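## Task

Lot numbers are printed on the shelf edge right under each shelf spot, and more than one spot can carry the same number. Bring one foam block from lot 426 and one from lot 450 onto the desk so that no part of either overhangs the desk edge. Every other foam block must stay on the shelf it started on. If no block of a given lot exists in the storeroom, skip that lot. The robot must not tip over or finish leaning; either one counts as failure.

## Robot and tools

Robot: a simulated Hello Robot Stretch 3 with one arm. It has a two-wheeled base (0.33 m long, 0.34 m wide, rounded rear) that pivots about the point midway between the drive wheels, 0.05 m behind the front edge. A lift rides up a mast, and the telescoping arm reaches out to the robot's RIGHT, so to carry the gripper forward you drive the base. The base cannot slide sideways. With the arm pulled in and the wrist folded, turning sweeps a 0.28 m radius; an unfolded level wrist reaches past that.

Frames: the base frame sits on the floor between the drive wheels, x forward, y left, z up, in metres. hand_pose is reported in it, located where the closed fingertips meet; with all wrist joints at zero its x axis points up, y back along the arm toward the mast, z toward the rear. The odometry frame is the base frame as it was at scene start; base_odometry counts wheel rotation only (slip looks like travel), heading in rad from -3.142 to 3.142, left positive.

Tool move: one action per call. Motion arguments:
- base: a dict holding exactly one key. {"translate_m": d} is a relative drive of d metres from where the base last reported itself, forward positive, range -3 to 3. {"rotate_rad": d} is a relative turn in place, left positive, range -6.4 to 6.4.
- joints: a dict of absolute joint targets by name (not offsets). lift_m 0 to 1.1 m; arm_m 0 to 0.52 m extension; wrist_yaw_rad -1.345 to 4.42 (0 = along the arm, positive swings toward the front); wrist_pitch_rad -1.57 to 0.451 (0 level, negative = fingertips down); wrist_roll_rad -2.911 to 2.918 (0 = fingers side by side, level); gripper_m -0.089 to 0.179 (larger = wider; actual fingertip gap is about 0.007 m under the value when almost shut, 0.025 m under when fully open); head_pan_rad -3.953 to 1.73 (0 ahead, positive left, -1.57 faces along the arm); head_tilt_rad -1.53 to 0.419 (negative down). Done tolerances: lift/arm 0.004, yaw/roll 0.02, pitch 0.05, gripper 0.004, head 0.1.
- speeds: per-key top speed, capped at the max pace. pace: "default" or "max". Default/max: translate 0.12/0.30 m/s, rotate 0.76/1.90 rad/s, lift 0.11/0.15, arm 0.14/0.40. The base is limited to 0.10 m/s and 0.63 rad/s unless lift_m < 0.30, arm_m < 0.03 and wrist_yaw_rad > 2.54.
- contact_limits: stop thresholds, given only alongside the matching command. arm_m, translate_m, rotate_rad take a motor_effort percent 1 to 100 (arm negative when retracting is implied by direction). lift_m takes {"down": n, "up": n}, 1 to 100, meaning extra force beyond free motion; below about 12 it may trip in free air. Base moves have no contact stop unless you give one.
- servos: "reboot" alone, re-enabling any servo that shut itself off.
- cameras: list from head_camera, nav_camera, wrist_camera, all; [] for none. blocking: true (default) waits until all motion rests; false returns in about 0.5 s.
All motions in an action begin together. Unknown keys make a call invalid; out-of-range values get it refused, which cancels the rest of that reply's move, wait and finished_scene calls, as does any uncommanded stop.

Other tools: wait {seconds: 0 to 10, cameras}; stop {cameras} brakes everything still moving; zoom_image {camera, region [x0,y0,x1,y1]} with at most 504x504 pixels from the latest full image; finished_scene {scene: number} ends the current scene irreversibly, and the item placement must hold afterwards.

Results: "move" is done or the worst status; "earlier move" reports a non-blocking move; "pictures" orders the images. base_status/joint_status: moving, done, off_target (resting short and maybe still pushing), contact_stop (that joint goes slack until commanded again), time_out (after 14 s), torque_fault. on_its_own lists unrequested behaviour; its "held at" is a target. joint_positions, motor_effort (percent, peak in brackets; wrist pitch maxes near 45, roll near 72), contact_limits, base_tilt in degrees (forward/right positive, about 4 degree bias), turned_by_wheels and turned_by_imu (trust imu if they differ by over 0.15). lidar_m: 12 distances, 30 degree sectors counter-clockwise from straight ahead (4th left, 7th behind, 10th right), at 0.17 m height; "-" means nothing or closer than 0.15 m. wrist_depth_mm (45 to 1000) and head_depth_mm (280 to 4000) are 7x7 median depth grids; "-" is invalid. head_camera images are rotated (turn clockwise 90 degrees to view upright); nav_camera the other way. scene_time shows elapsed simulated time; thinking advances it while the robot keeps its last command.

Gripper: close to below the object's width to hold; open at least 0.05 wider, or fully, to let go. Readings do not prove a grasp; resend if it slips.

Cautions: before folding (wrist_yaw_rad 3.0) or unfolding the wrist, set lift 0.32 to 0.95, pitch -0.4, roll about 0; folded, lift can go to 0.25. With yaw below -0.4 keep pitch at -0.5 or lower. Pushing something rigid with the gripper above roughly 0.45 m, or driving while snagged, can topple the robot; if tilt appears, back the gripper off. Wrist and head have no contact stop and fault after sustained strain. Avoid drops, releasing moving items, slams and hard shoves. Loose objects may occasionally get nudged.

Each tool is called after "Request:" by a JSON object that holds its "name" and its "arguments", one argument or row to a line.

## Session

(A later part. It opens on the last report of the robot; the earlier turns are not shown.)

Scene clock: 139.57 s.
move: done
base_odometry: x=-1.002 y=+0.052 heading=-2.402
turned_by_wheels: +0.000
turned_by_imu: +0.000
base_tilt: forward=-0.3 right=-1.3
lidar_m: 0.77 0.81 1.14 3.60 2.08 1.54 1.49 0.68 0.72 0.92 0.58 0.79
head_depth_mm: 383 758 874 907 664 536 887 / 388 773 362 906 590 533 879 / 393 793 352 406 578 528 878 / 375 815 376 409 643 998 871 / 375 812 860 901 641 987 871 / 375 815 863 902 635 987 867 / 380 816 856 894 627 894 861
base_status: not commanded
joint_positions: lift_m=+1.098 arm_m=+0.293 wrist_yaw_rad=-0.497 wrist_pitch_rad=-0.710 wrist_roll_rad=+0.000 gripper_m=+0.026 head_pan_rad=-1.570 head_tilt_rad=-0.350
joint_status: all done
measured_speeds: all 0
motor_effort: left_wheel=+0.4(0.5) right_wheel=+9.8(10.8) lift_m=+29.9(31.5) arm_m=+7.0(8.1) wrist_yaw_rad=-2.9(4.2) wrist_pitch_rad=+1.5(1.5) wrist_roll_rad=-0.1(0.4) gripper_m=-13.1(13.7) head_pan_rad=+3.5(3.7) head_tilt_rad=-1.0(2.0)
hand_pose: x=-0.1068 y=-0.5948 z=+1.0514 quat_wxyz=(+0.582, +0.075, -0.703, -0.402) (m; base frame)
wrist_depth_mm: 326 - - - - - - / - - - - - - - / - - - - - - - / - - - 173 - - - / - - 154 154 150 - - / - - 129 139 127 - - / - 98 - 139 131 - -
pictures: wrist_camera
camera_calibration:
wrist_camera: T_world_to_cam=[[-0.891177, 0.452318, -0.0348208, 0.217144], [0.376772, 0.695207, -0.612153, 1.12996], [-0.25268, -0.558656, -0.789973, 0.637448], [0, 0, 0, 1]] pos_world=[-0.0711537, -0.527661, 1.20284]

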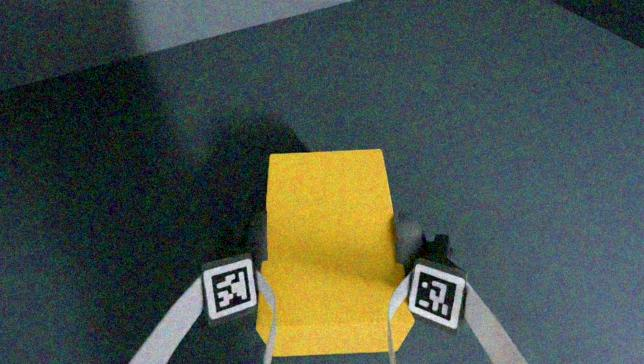

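Request:
{"name": "move", "arguments": {
  "joints": {"arm_m":0.0},
  "cameras": []
}}

Request:
{"name": "move", "arguments": {
  "joints": {"lift_m":0.94},
  "cameras": []
}}

Request:
{"name": "move", "arguments": {
  "joints": {"wrist_yaw_rad":2.2},
  "base": {"translate_m":-0.62},
  "cameras": ["wrist_camera"]
}}

Request:
{"name": "move", "arguments": {
  "base": {"rotate_rad":1.6},
  "joints": {"head_pan_rad":-0.8,"head_tilt_rad":-0.4},
  "cameras": ["nav_camera"]
}}

Scene clock: 172.77 s.
move: done
base_odometry: x=-1.002 y=+0.052 heading=-2.402
turned_by_wheels: +0.000
turned_by_imu: +0.000
base_tilt: forward=-0.3 right=-1.3
lidar_m: 0.77 0.80 1.14 3.61 2.09 1.54 1.50 0.68 0.72 0.92 0.58 0.78
head_depth_mm: 382 810 - - - - - / 388 813 - - - - - / 392 812 - - - - - / 376 813 861 903 685 - - / 375 816 863 899 639 522 842 / 376 816 865 903 632 988 862 / 379 817 855 895 629 896 861
base_status: not commanded
joint_positions: lift_m=+1.098 arm_m=+0.001 wrist_yaw_rad=-0.497 wrist_pitch_rad=-0.711 wrist_roll_rad=+0.000 gripper_m=+0.026 head_pan_rad=-1.570 head_tilt_rad=-0.350
joint_status: all done
measured_speeds: all 0
motor_effort: left_wheel=+0.2(0.5) right_wheel=+10.1(11.0) lift_m=+24.2(29.5) arm_m=-12.0(14.2) wrist_yaw_rad=-2.8(4.0) wrist_pitch_rad=+1.5(1.6) wrist_roll_rad=+0.0(0.4) gripper_m=-13.0(13.5) head_pan_rad=+3.1(3.9) head_tilt_rad=-1.0(1.2)
hand_pose: x=-0.1067 y=-0.3023 z=+1.0513 quat_wxyz=(+0.582, +0.076, -0.703, -0.402) (m; base frame)
wrist_depth_mm: - - - - - - - / - - - - - - - / - - 311 - - - - / - - 306 172 789 - - / - - 154 154 150 - - / - - 129 139 127 - - / - 98 130 141 159 - -
pictures: none
No camera images: "cameras" was empty.

Scene clock: 175.03 s.
move: done
base_odometry: x=-1.002 y=+0.052 heading=-2.402
turned_by_wheels: +0.000
turned_by_imu: +0.000
base_tilt: forward=-0.3 right=-1.3
lidar_m: 0.77 0.80 1.14 3.60 2.07 1.54 1.49 0.68 0.72 0.92 0.58 0.78
head_depth_mm: 382 813 862 902 663 536 950 / 387 815 862 907 655 532 943 / 393 814 861 906 650 529 909 / 375 814 866 905 646 999 875 / 376 815 864 900 640 995 868 / 376 814 863 902 633 987 863 / 381 818 858 898 630 897 863
base_status: not commanded
joint_positions: lift_m=+0.940 arm_m=+0.001 wrist_yaw_rad=-0.497 wrist_pitch_rad=-0.711 wrist_roll_rad=+0.000 gripper_m=+0.026 head_pan_rad=-1.570 head_tilt_rad=-0.350
joint_status: all done
measured_speeds: all 0
motor_effort: left_wheel=+0.1(0.5) right_wheel=+9.7(10.8) lift_m=+24.3(27.4) arm_m=-11.3(12.9) wrist_yaw_rad=-2.5(4.3) wrist_pitch_rad=+1.6(1.6) wrist_roll_rad=+0.0(0.3) gripper_m=-12.8(13.7) head_pan_rad=+2.4(3.7) head_tilt_rad=+0.9(1.3)
hand_pose: x=-0.1067 y=-0.3023 z=+0.8933 quat_wxyz=(+0.582, +0.076, -0.703, -0.402) (m; base frame)
wrist_depth_mm: - - - - - - - / - - - - - - - / - - - - 706 - - / - - - 173 - - - / - - 155 153 150 - - / - - 129 139 127 - - / - 98 - 142 160 940 958
pictures: none
No camera images: "cameras" was empty.

Scene clock: 182.37 s.
move: done
base_odometry: x=-0.543 y=+0.469 heading=-2.403
turned_by_wheels: +0.000
turned_by_imu: +0.000
base_tilt: forward=-0.3 right=-1.3
lidar_m: 1.38 1.44 1.49 3.78 1.22 0.91 0.88 0.92 0.94 0.46 0.95 1.06
head_depth_mm: 363 803 847 891 665 536 946 / 364 803 847 894 656 533 907 / 364 803 852 895 653 528 906 / 364 671 833 878 611 524 898 / 369 391 413 440 471 506 544 / 368 385 407 437 467 496 544 / 380 807 851 890 630 514 858
base_status: done
joint_positions: lift_m=+0.940 arm_m=+0.001 wrist_yaw_rad=+2.197 wrist_pitch_rad=-0.711 wrist_roll_rad=+0.000 gripper_m=+0.026 head_pan_rad=-1.570 head_tilt_rad=-0.350
joint_status: all done
measured_speeds: all 0
motor_effort: left_wheel=-6.2(12.5) right_wheel=-5.3(12.6) lift_m=+29.3(30.3) arm_m=-7.9(11.3) wrist_yaw_rad=+2.2(4.7) wrist_pitch_rad=+1.6(1.6) wrist_roll_rad=+0.3(0.4) gripper_m=-12.7(13.7) head_pan_rad=+2.8(3.3) head_tilt_rad=+1.1(2.1)
hand_pose: x=+0.1233 y=-0.0410 z=+0.8933 quat_wxyz=(+0.521, +0.702, -0.082, +0.479) (m; base frame)
wrist_depth_mm: - - - - - - - / - - - - - - - / - - - - - - - / - - - 172 - - - / - - 158 154 156 - - / - - 129 140 127 - - / - 99 950 142 160 948 966
pictures: wrist_camera
camera_calibration:
wrist_camera: T_world_to_cam=[[0.608069, -0.793119, -0.0348511, -0.0697988], [-0.640517, -0.46419, -0.611772, 0.639004], [0.46903, 0.394322, -0.790266, 0.83041], [0, 0, 0, 1]] pos_world=[0.0622478, -0.0861888, 1.04474]

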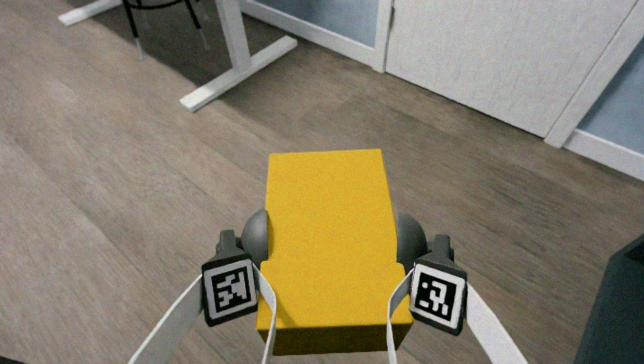

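Scene clock: 186.00 s.
move: done
base_odometry: x=-0.543 y=+0.469 heading=-0.803
turned_by_wheels: +1.600
turned_by_imu: +1.573
base_tilt: forward=-0.2 right=-1.2
lidar_m: 3.79 1.20 0.90 0.88 0.92 0.94 0.46 0.95 1.06 1.38 1.45 1.49
head_depth_mm: 1316 1354 1403 1467 1541 1611 1432 / 1424 1491 1556 1627 1719 1724 1419 / 1557 1637 1707 1801 1935 1789 1422 / 1714 1795 1904 1906 2125 1767 1412 / 1904 2005 2144 1689 2160 1705 1397 / 2129 2296 2477 1648 2240 1757 1401 / 2445 2677 2844 1642 2241 1748 1394
base_status: done
joint_positions: lift_m=+0.940 arm_m=+0.001 wrist_yaw_rad=+2.197 wrist_pitch_rad=-0.711 wrist_roll_rad=+0.000 gripper_m=+0.026 head_pan_rad=-0.800 head_tilt_rad=-0.400
joint_status: all done
measured_speeds: all 0
motor_effort: left_wheel=-8.2(12.7) right_wheel=+9.2(12.8) lift_m=+28.4(29.6) arm_m=-12.2(12.9) wrist_yaw_rad=+2.6(3.5) wrist_pitch_rad=+1.5(1.6) wrist_roll_rad=-0.1(0.3) gripper_m=-13.0(13.6) head_pan_rad=-3.3(4.6) head_tilt_rad=-2.8(9.3)
hand_pose: x=+0.1233 y=-0.0410 z=+0.8933 quat_wxyz=(+0.521, +0.702, -0.082, +0.479) (m; base frame)
wrist_depth_mm: - - - - - - - / - - - - - - - / - - - - - - - / - - - 173 - - - / - - 158 154 156 - - / - - 129 139 127 - - / - 99 946 142 159 946 941
pictures: nav_camera (sideways)
camera_calibration:
nav_camera: T_world_to_cam=[[0.266632, -0.249814, 0.93086, -1.17004], [-0.705996, -0.708111, 0.0121874, 0.0386125], [0.656108, -0.660433, -0.365172, 0.424507], [0, 0, 0, 1]] pos_world=[0.060707, 0.0154085, 1.24369]

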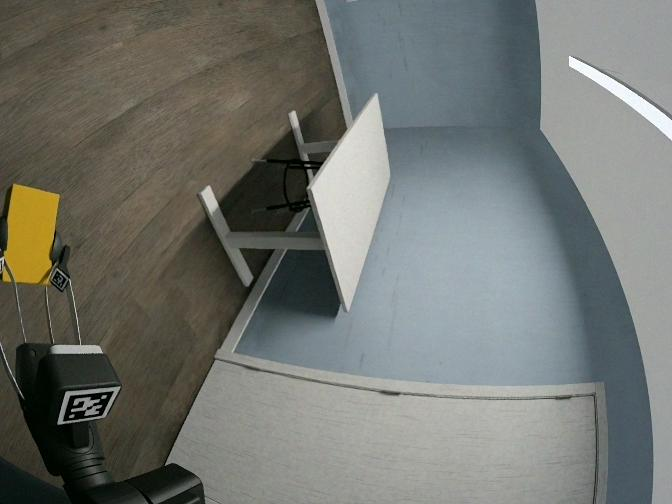

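Request:
{"name": "move", "arguments": {
  "base": {"translate_m":1.25},
  "joints": {"head_pan_rad":-1.57,"head_tilt_rad":-0.6},
  "cameras": ["head_camera","nav_camera"]
}}

Scene clock: 202.93 s.
move: done
base_odometry: x=+0.325 y=-0.430 heading=-0.803
turned_by_wheels: +0.000
turned_by_imu: +0.000
base_tilt: forward=-0.2 right=-1.2
lidar_m: 2.58 1.15 0.86 0.84 0.88 1.24 1.70 1.97 1.49 0.96 0.92 1.53
head_depth_mm: 1186 1291 1449 1583 1773 - - / 1185 1299 1448 1618 1753 - - / 1185 1304 1432 1112 862 - - / 1194 1314 1425 1102 888 - - / 1198 1318 1436 1089 878 1606 1193 / 1195 1324 1411 1078 871 1445 1217 / 1201 1328 1417 1070 898 1447 1212
base_status: done
joint_positions: lift_m=+0.940 arm_m=+0.001 wrist_yaw_rad=+2.197 wrist_pitch_rad=-0.711 wrist_roll_rad=+0.000 gripper_m=+0.026 head_pan_rad=-1.570 head_tilt_rad=-0.600
joint_status: all done
measured_speeds: all 0
motor_effort: left_wheel=+2.2(7.7) right_wheel=+8.9(13.9) lift_m=+25.9(28.5) arm_m=+0.0(10.1) wrist_yaw_rad=+1.5(3.3) wrist_pitch_rad=+1.6(1.7) wrist_roll_rad=-0.2(0.3) gripper_m=-12.9(13.7) head_pan_rad=+3.4(5.0) head_tilt_rad=+4.4(6.3)
hand_pose: x=+0.1233 y=-0.0410 z=+0.8933 quat_wxyz=(+0.521, +0.702, -0.082, +0.479) (m; base frame)
wrist_depth_mm: - - - - - - - / - - - - - - - / - - - - - - - / - - - 172 - - - / - - 157 154 156 - - / - - 129 139 127 - - / - 99 940 142 159 973 936
pictures: head_camera (sideways), nav_camera (sideways)
camera_calibration:
head_camera: T_world_to_cam=[[-0.0467501, 0.519968, -0.852906, 1.12543], [0.997499, -0.0210139, -0.0674867, 0.0813543], [-0.0530138, -0.853927, -0.517685, 0.629597], [0, 0, 0, 1]] pos_world=[0.0048405, -0.0458489, 1.29131]
nav_camera: T_world_to_cam=[[0.0175178, -0.542579, 0.839822, -1.04979], [-0.999788, -0.018574, 0.00885454, 0.044798], [0.0107945, -0.8398, -0.542789, 0.659577], [0, 0, 0, 1]] pos_world=[0.0560587, -0.0148501, 1.23925]

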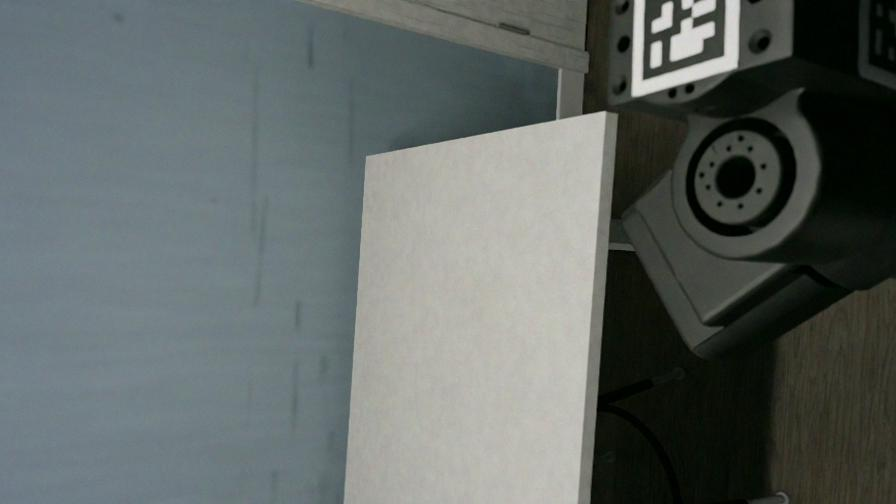

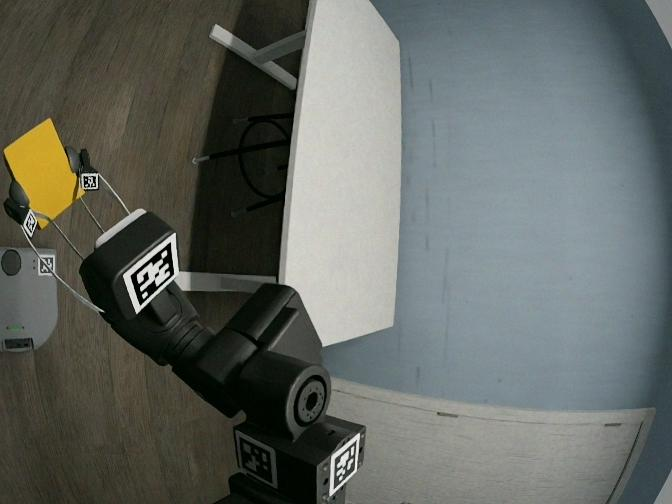

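Request:
{"name": "move", "arguments": {
  "joints": {"wrist_yaw_rad":0.3},
  "cameras": []
}}

Request:
{"name": "move", "arguments": {
  "joints": {"arm_m":0.48},
  "cameras": []
}}

Request:
{"name": "move", "arguments": {
  "joints": {"lift_m":0.8},
  "cameras": []
}}

Request:
{"name": "move", "arguments": {
  "joints": {"lift_m":0.782},
  "speeds": {"lift_m":0.02},
  "cameras": ["wrist_camera","head_camera"]
}}

Scene clock: 221.03 s.
move: done
base_odometry: x=+0.325 y=-0.430 heading=-0.803
turned_by_wheels: +0.000
turned_by_imu: +0.000
base_tilt: forward=-0.3 right=-1.3
lidar_m: 2.58 1.15 0.86 0.84 0.88 1.24 1.70 1.96 1.49 0.96 0.92 1.53
head_depth_mm: 1184 1300 1436 1581 1780 - - / 1186 1301 1439 1617 1750 - - / 1189 1297 1418 1116 865 1625 - / 1189 1316 1428 1101 884 - - / 1192 1319 1433 1094 879 418 396 / 1201 1323 1421 1077 873 1442 1191 / 1204 1315 1427 1070 901 1437 1210
base_status: not commanded
joint_positions: lift_m=+0.940 arm_m=+0.001 wrist_yaw_rad=+0.303 wrist_pitch_rad=-0.711 wrist_roll_rad=+0.000 gripper_m=+0.026 head_pan_rad=-1.570 head_tilt_rad=-0.600
joint_status: all done
measured_speeds: all 0
motor_effort: left_wheel=+2.1(3.1) right_wheel=+8.1(9.2) lift_m=+25.5(26.3) arm_m=+3.0(3.6) wrist_yaw_rad=-3.1(6.4) wrist_pitch_rad=+1.5(1.6) wrist_roll_rad=+0.2(0.3) gripper_m=-12.9(13.6) head_pan_rad=+3.9(4.0) head_tilt_rad=+3.9(4.4)
hand_pose: x=+0.0317 y=-0.3160 z=+0.8933 quat_wxyz=(+0.693, +0.343, -0.618, -0.143) (m; base frame)
wrist_depth_mm: - - - - - - - / - - - - - - - / - - - - - - - / - - - 173 - - - / - - 158 154 156 - - / - - 129 139 128 - - / - 99 943 142 159 949 929
pictures: none
No camera images: "cameras" was empty.

Scene clock: 225.73 s.
move: done
base_odometry: x=+0.325 y=-0.430 heading=-0.803
turned_by_wheels: +0.000
turned_by_imu: +0.000
base_tilt: forward=-0.2 right=-1.1
lidar_m: 2.58 1.15 0.86 0.84 0.87 1.23 1.70 1.96 1.49 0.96 0.92 1.53
head_depth_mm: 1181 1292 1420 300 - 1495 1252 / 1182 1294 448 363 1739 1492 1237 / 1188 1287 571 1111 863 1478 1235 / 1190 1310 589 998 888 1426 1227 / 1200 1312 1430 998 879 1465 1223 / 1201 1310 1421 1077 872 1453 1221 / 1202 1320 1419 1060 899 1438 1216
base_status: not commanded
joint_positions: lift_m=+0.940 arm_m=+0.480 wrist_yaw_rad=+0.303 wrist_pitch_rad=-0.711 wrist_roll_rad=+0.000 gripper_m=+0.026 head_pan_rad=-1.570 head_tilt_rad=-0.600
joint_status: all done
measured_speeds: all 0
motor_effort: left_wheel=+2.5(2.9) right_wheel=+9.4(9.6) lift_m=+25.1(26.0) arm_m=+12.5(14.8) wrist_yaw_rad=-3.0(4.7) wrist_pitch_rad=+1.6(1.6) wrist_roll_rad=+0.2(0.3) gripper_m=-13.0(13.7) head_pan_rad=+3.4(3.9) head_tilt_rad=+2.6(4.6)
hand_pose: x=+0.0317 y=-0.7954 z=+0.8933 quat_wxyz=(+0.693, +0.343, -0.618, -0.143) (m; base frame)
wrist_depth_mm: - - - - - - - / - - - - - - - / - - - - - - - / - - - 172 - - - / - - 155 154 150 - - / - - 129 139 127 - - / - 98 - 139 131 - -
pictures: none
No camera images: "cameras" was empty.

Scene clock: 227.83 s.
move: done
base_odometry: x=+0.325 y=-0.430 heading=-0.803
turned_by_wheels: +0.000
turned_by_imu: +0.000
base_tilt: forward=-0.3 right=-1.2
lidar_m: 2.58 1.15 0.86 0.84 0.88 1.23 1.70 1.96 1.49 0.97 0.92 1.53
head_depth_mm: 1177 1292 1441 1593 1741 321 - / 1183 1295 1448 1561 408 341 1181 / 1192 1304 1418 640 860 1470 1234 / 1193 1305 1430 661 884 1430 1217 / 1194 1312 1431 1092 878 1458 1221 / 1198 1324 1426 1079 872 1454 1220 / 1208 1326 1430 1070 900 1440 1209
base_status: not commanded
joint_positions: lift_m=+0.800 arm_m=+0.480 wrist_yaw_rad=+0.303 wrist_pitch_rad=-0.711 wrist_roll_rad=+0.000 gripper_m=+0.026 head_pan_rad=-1.570 head_tilt_rad=-0.600
joint_status: all done
measured_speeds: all 0
motor_effort: left_wheel=+2.8(3.1) right_wheel=+9.1(9.4) lift_m=+24.9(27.4) arm_m=+9.2(12.5) wrist_yaw_rad=-2.9(4.8) wrist_pitch_rad=+1.6(1.7) wrist_roll_rad=-0.2(0.3) gripper_m=-13.1(13.6) head_pan_rad=+3.5(3.9) head_tilt_rad=+3.5(3.8)
hand_pose: x=+0.0317 y=-0.7954 z=+0.7533 quat_wxyz=(+0.693, +0.343, -0.618, -0.143) (m; base frame)
wrist_depth_mm: - - - - - - - / - - - - - - - / - - - - - - - / - - - 172 - - - / - - 154 154 150 - - / - - 129 139 127 - - / - 98 - 139 131 - -
pictures: none
No camera images: "cameras" was empty.

Scene clock: 229.10 s.
move: done
base_odometry: x=+0.325 y=-0.430 heading=-0.803
turned_by_wheels: +0.000
turned_by_imu: -0.003
base_tilt: forward=-0.4 right=-1.4
lidar_m: 2.58 1.15 0.86 0.84 0.88 1.23 1.69 1.97 1.49 0.96 0.92 1.53
head_depth_mm: 1183 1293 1435 1591 1761 1465 296 / 1186 1305 1445 1597 422 362 323 / 1190 1307 1427 641 859 1484 1232 / 1196 1313 1430 668 856 1427 1201 / 1197 1316 1426 1092 883 1469 1229 / 1201 1321 1421 1089 877 1452 1221 / 1209 1318 1423 1071 902 1451 1211
base_status: not commanded
joint_positions: lift_m=+0.782 arm_m=+0.480 wrist_yaw_rad=+0.307 wrist_pitch_rad=-0.672 wrist_roll_rad=+0.000 gripper_m=+0.026 head_pan_rad=-1.570 head_tilt_rad=-0.600
joint_status: all done
measured_speeds: all 0
motor_effort: left_wheel=+0.7(2.8) right_wheel=+5.6(9.2) lift_m=+14.9(26.1) arm_m=+7.3(9.7) wrist_yaw_rad=-6.1(7.5) wrist_pitch_rad=-5.6(6.1) wrist_roll_rad=+0.0(0.2) gripper_m=-12.6(13.8) head_pan_rad=+3.3(3.8) head_tilt_rad=+2.1(3.5)
hand_pose: x=+0.0346 y=-0.8019 z=+0.7423 quat_wxyz=(+0.696, +0.333, -0.624, -0.128) (m; base frame)
wrist_depth_mm: - - - - - - - / - - - - - - - / - - - - - - - / - - - 167 - - - / - - 151 148 147 - - / - - 130 133 127 - - / - 94 - 126 124 - -
pictures: head_camera (sideways), wrist_camera
camera_calibration:
head_camera: T_world_to_cam=[[-0.0467501, 0.519968, -0.852906, 1.12543], [0.997499, -0.0210139, -0.0674867, 0.0813543], [-0.0530138, -0.853927, -0.517685, 0.629597], [0, 0, 0, 1]] pos_world=[0.0048405, -0.0458489, 1.29131]
wrist_camera: T_world_to_cam=[[-0.943427, -0.329858, -0.0337435, -0.200169], [-0.232512, 0.730675, -0.641913, 1.10302], [0.236395, -0.597753, -0.766035, 0.24729], [0, 0, 0, 1]] pos_world=[0.00916202, -0.724158, 0.890721]

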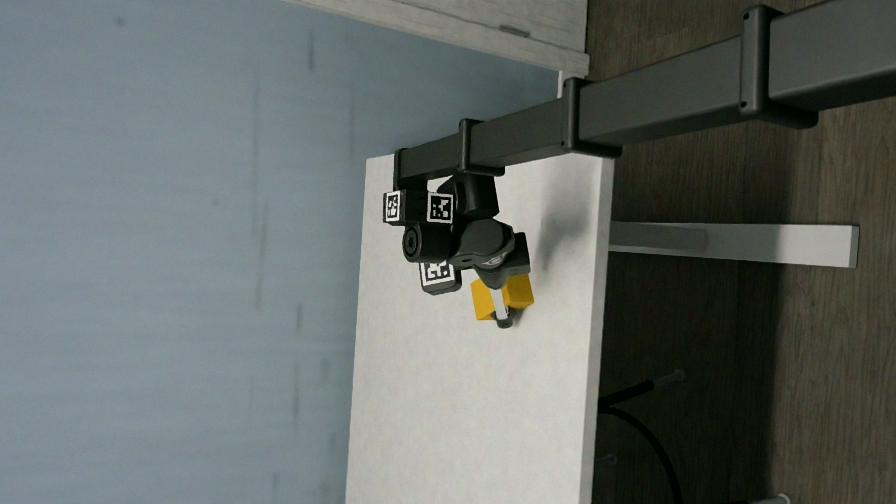

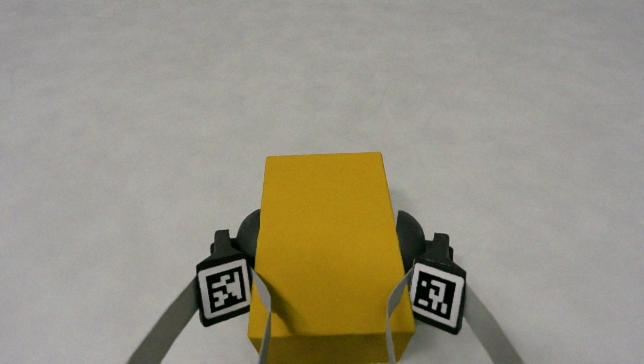

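Request:
{"name": "move", "arguments": {
  "joints": {"lift_m":0.789},
  "cameras": []
}}

Request:
{"name": "move", "arguments": {
  "joints": {"gripper_m":0.179},
  "cameras": []
}}

Request:
{"name": "move", "arguments": {
  "joints": {"lift_m":0.94},
  "cameras": ["wrist_camera"]
}}

Request:
{"name": "move", "arguments": {
  "joints": {"arm_m":0.0},
  "pace": "max",
  "cameras": ["head_camera"]
}}

Request:
{"name": "move", "arguments": {
  "joints": {"wrist_pitch_rad":-0.4,"wrist_yaw_rad":2.9},
  "cameras": []
}}

Request:
{"name": "move", "arguments": {
  "joints": {"lift_m":0.29},
  "base": {"rotate_rad":-0.03},
  "pace": "max",
  "cameras": []
}}

Request:
{"name": "move", "arguments": {
  "base": {"translate_m":2.05},
  "joints": {"head_pan_rad":0.9,"head_tilt_rad":-0.3},
  "pace": "max",
  "cameras": ["nav_camera"]
}}

Scene clock: 247.87 s.
move: done
base_odometry: x=+0.325 y=-0.430 heading=-0.803
turned_by_wheels: +0.000
turned_by_imu: +0.000
base_tilt: forward=-0.2 right=-1.1
lidar_m: 2.58 1.15 0.86 0.84 0.88 1.23 1.70 1.97 1.49 0.96 0.92 1.53
head_depth_mm: 1184 1298 1438 1587 1763 354 290 / 1190 1308 1449 1592 418 354 1154 / 1190 1306 1417 643 859 1489 1240 / 1194 1311 1431 697 856 1425 1224 / 1195 1311 1439 1088 880 1459 1218 / 1199 1319 1414 1078 871 1452 1217 / 1203 1325 1429 1068 900 1450 1216
base_status: not commanded
joint_positions: lift_m=+0.789 arm_m=+0.480 wrist_yaw_rad=+0.307 wrist_pitch_rad=-0.684 wrist_roll_rad=+0.000 gripper_m=+0.026 head_pan_rad=-1.570 head_tilt_rad=-0.600
joint_status: all done
measured_speeds: all 0
motor_effort: left_wheel=+0.6(0.9) right_wheel=+2.3(5.8) lift_m=+27.7(27.7) arm_m=+2.9(3.6) wrist_yaw_rad=-6.4(8.1) wrist_pitch_rad=-3.3(5.7) wrist_roll_rad=+0.0(0.2) gripper_m=-12.8(13.4) head_pan_rad=+3.1(3.8) head_tilt_rad=+2.5(3.0)
hand_pose: x=+0.0339 y=-0.7997 z=+0.7471 quat_wxyz=(+0.695, +0.337, -0.621, -0.133) (m; base frame)
wrist_depth_mm: - - - - - - - / - - - - - - - / - - - - - - - / - - - 167 - - - / - - 152 148 148 - - / - - 130 134 127 - - / - 101 - 127 126 - -
pictures: none
No camera images: "cameras" was empty.

Scene clock: 249.93 s.
move: done
base_odometry: x=+0.325 y=-0.430 heading=-0.803
turned_by_wheels: +0.000
turned_by_imu: +0.000
base_tilt: forward=-0.3 right=-1.3
lidar_m: 2.58 1.15 0.86 0.84 0.88 1.23 1.70 1.96 1.49 0.96 0.92 1.53
head_depth_mm: 1184 1298 1445 1594 1749 355 290 / 1187 1298 1441 1595 418 354 1156 / 1186 1310 1418 641 859 1492 1227 / 1188 1310 1433 697 857 1430 1207 / 1195 1312 1430 1085 878 1459 1226 / 1202 1319 1414 1077 875 1457 1218 / 1199 1312 1425 1070 902 1440 1206
base_status: not commanded
joint_positions: lift_m=+0.789 arm_m=+0.480 wrist_yaw_rad=+0.303 wrist_pitch_rad=-0.708 wrist_roll_rad=+0.000 gripper_m=+0.179 head_pan_rad=-1.570 head_tilt_rad=-0.600
joint_status: all done
measured_speeds: all 0
motor_effort: left_wheel=+0.7(1.2) right_wheel=+2.4(2.8) lift_m=+25.4(27.5) arm_m=+0.2(3.1) wrist_yaw_rad=-2.7(8.0) wrist_pitch_rad=+1.0(3.4) wrist_roll_rad=+0.0(0.3) gripper_m=+0.5(83.6) head_pan_rad=+3.5(4.0) head_tilt_rad=+2.6(3.3)
hand_pose: x=+0.0319 y=-0.7959 z=+0.7428 quat_wxyz=(+0.693, +0.342, -0.618, -0.142) (m; base frame)
wrist_depth_mm: - - - - - - - / - - - - - - - / - - - 173 - - - / - - - 160 158 - - / - 143 - 143 - - - / - 126 130 128 129 - - / - - - 133 - - 105
pictures: none
No camera images: "cameras" was empty.

Scene clock: 252.13 s.
move: done
base_odometry: x=+0.325 y=-0.430 heading=-0.803
turned_by_wheels: +0.000
turned_by_imu: +0.000
base_tilt: forward=-0.4 right=-1.3
lidar_m: 2.57 1.15 0.86 0.84 0.88 1.23 1.70 1.97 1.49 0.96 0.92 1.53
head_depth_mm: 1180 1304 1418 300 - 1490 1243 / 1183 1305 448 363 1732 1492 1240 / 1189 1292 571 1111 860 1483 1231 / 1191 1312 588 1001 888 1428 1201 / 1198 1308 1430 1034 878 1459 1226 / 1195 1319 1419 1073 875 1453 1218 / 1201 1321 1419 1068 900 1443 1212
base_status: not commanded
joint_positions: lift_m=+0.940 arm_m=+0.480 wrist_yaw_rad=+0.303 wrist_pitch_rad=-0.708 wrist_roll_rad=+0.000 gripper_m=+0.179 head_pan_rad=-1.570 head_tilt_rad=-0.600
joint_status: all done
measured_speeds: all 0
motor_effort: left_wheel=+0.7(1.2) right_wheel=+1.4(2.9) lift_m=+28.4(32.5) arm_m=-3.2(3.9) wrist_yaw_rad=-3.3(4.6) wrist_pitch_rad=+1.1(1.2) wrist_roll_rad=+0.1(0.5) gripper_m=+1.0(1.1) head_pan_rad=+2.8(3.8) head_tilt_rad=+1.5(3.2)
hand_pose: x=+0.0318 y=-0.7958 z=+0.8937 quat_wxyz=(+0.693, +0.343, -0.618, -0.143) (m; base frame)
wrist_depth_mm: - - - - - - - / - - - - - - - / - - - - - - - / - - - - - - - / - 143 - - - - - / - 126 - - - - - / - - - 260 - - 105
pictures: wrist_camera
camera_calibration:
wrist_camera: T_world_to_cam=[[-0.945206, -0.324615, -0.0347863, -0.190458], [-0.236223, 0.753569, -0.61346, 1.18798], [0.225352, -0.571629, -0.788959, 0.409253], [0, 0, 0, 1]] pos_world=[0.00837993, -0.723109, 1.04504]

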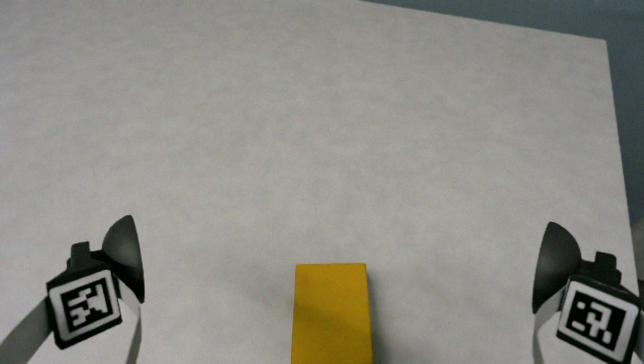

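Scene clock: 254.60 s.
move: done
base_odometry: x=+0.325 y=-0.430 heading=-0.803
turned_by_wheels: +0.000
turned_by_imu: +0.000
base_tilt: forward=-0.2 right=-1.1
lidar_m: 2.58 1.15 0.86 0.84 0.88 1.23 1.70 1.97 1.49 0.96 0.92 1.53
head_depth_mm: 1187 1297 1434 1591 1782 - - / 1189 1306 1438 1608 1751 - - / 1196 1300 1424 1115 863 1624 - / 1188 1307 1432 1098 886 - - / 1190 1315 1440 1094 880 1379 1140 / 1200 1312 1410 1083 872 1453 1159 / 1204 1325 1425 1067 902 1447 1161
base_status: not commanded
joint_positions: lift_m=+0.940 arm_m=+0.001 wrist_yaw_rad=+0.303 wrist_pitch_rad=-0.710 wrist_roll_rad=+0.000 gripper_m=+0.179 head_pan_rad=-1.570 head_tilt_rad=-0.600
joint_status: all done
measured_speeds: all 0
motor_effort: left_wheel=+0.8(1.1) right_wheel=+2.1(2.8) lift_m=+24.9(28.5) arm_m=-10.8(14.3) wrist_yaw_rad=-2.1(4.2) wrist_pitch_rad=+1.3(1.5) wrist_roll_rad=-0.1(0.3) gripper_m=+0.5(1.1) head_pan_rad=+2.3(3.7) head_tilt_rad=+3.3(3.3)
hand_pose: x=+0.0317 y=-0.3161 z=+0.8934 quat_wxyz=(+0.693, +0.343, -0.618, -0.143) (m; base frame)
wrist_depth_mm: - - - - - - - / - - - - - - - / - - - - - - - / - - - - - - - / - - - - - - - / 122 - - - - - - / 946 972 987 989 957 950 105
pictures: head_camera (sideways)
camera_calibration:
head_camera: T_world_to_cam=[[-0.0468537, 0.519961, -0.852904, 1.12543], [0.997505, -0.0207882, -0.0674704, 0.0813434], [-0.0528123, -0.853937, -0.517689, 0.629601], [0, 0, 0, 1]] pos_world=[0.00484076, -0.0458488, 1.29131]

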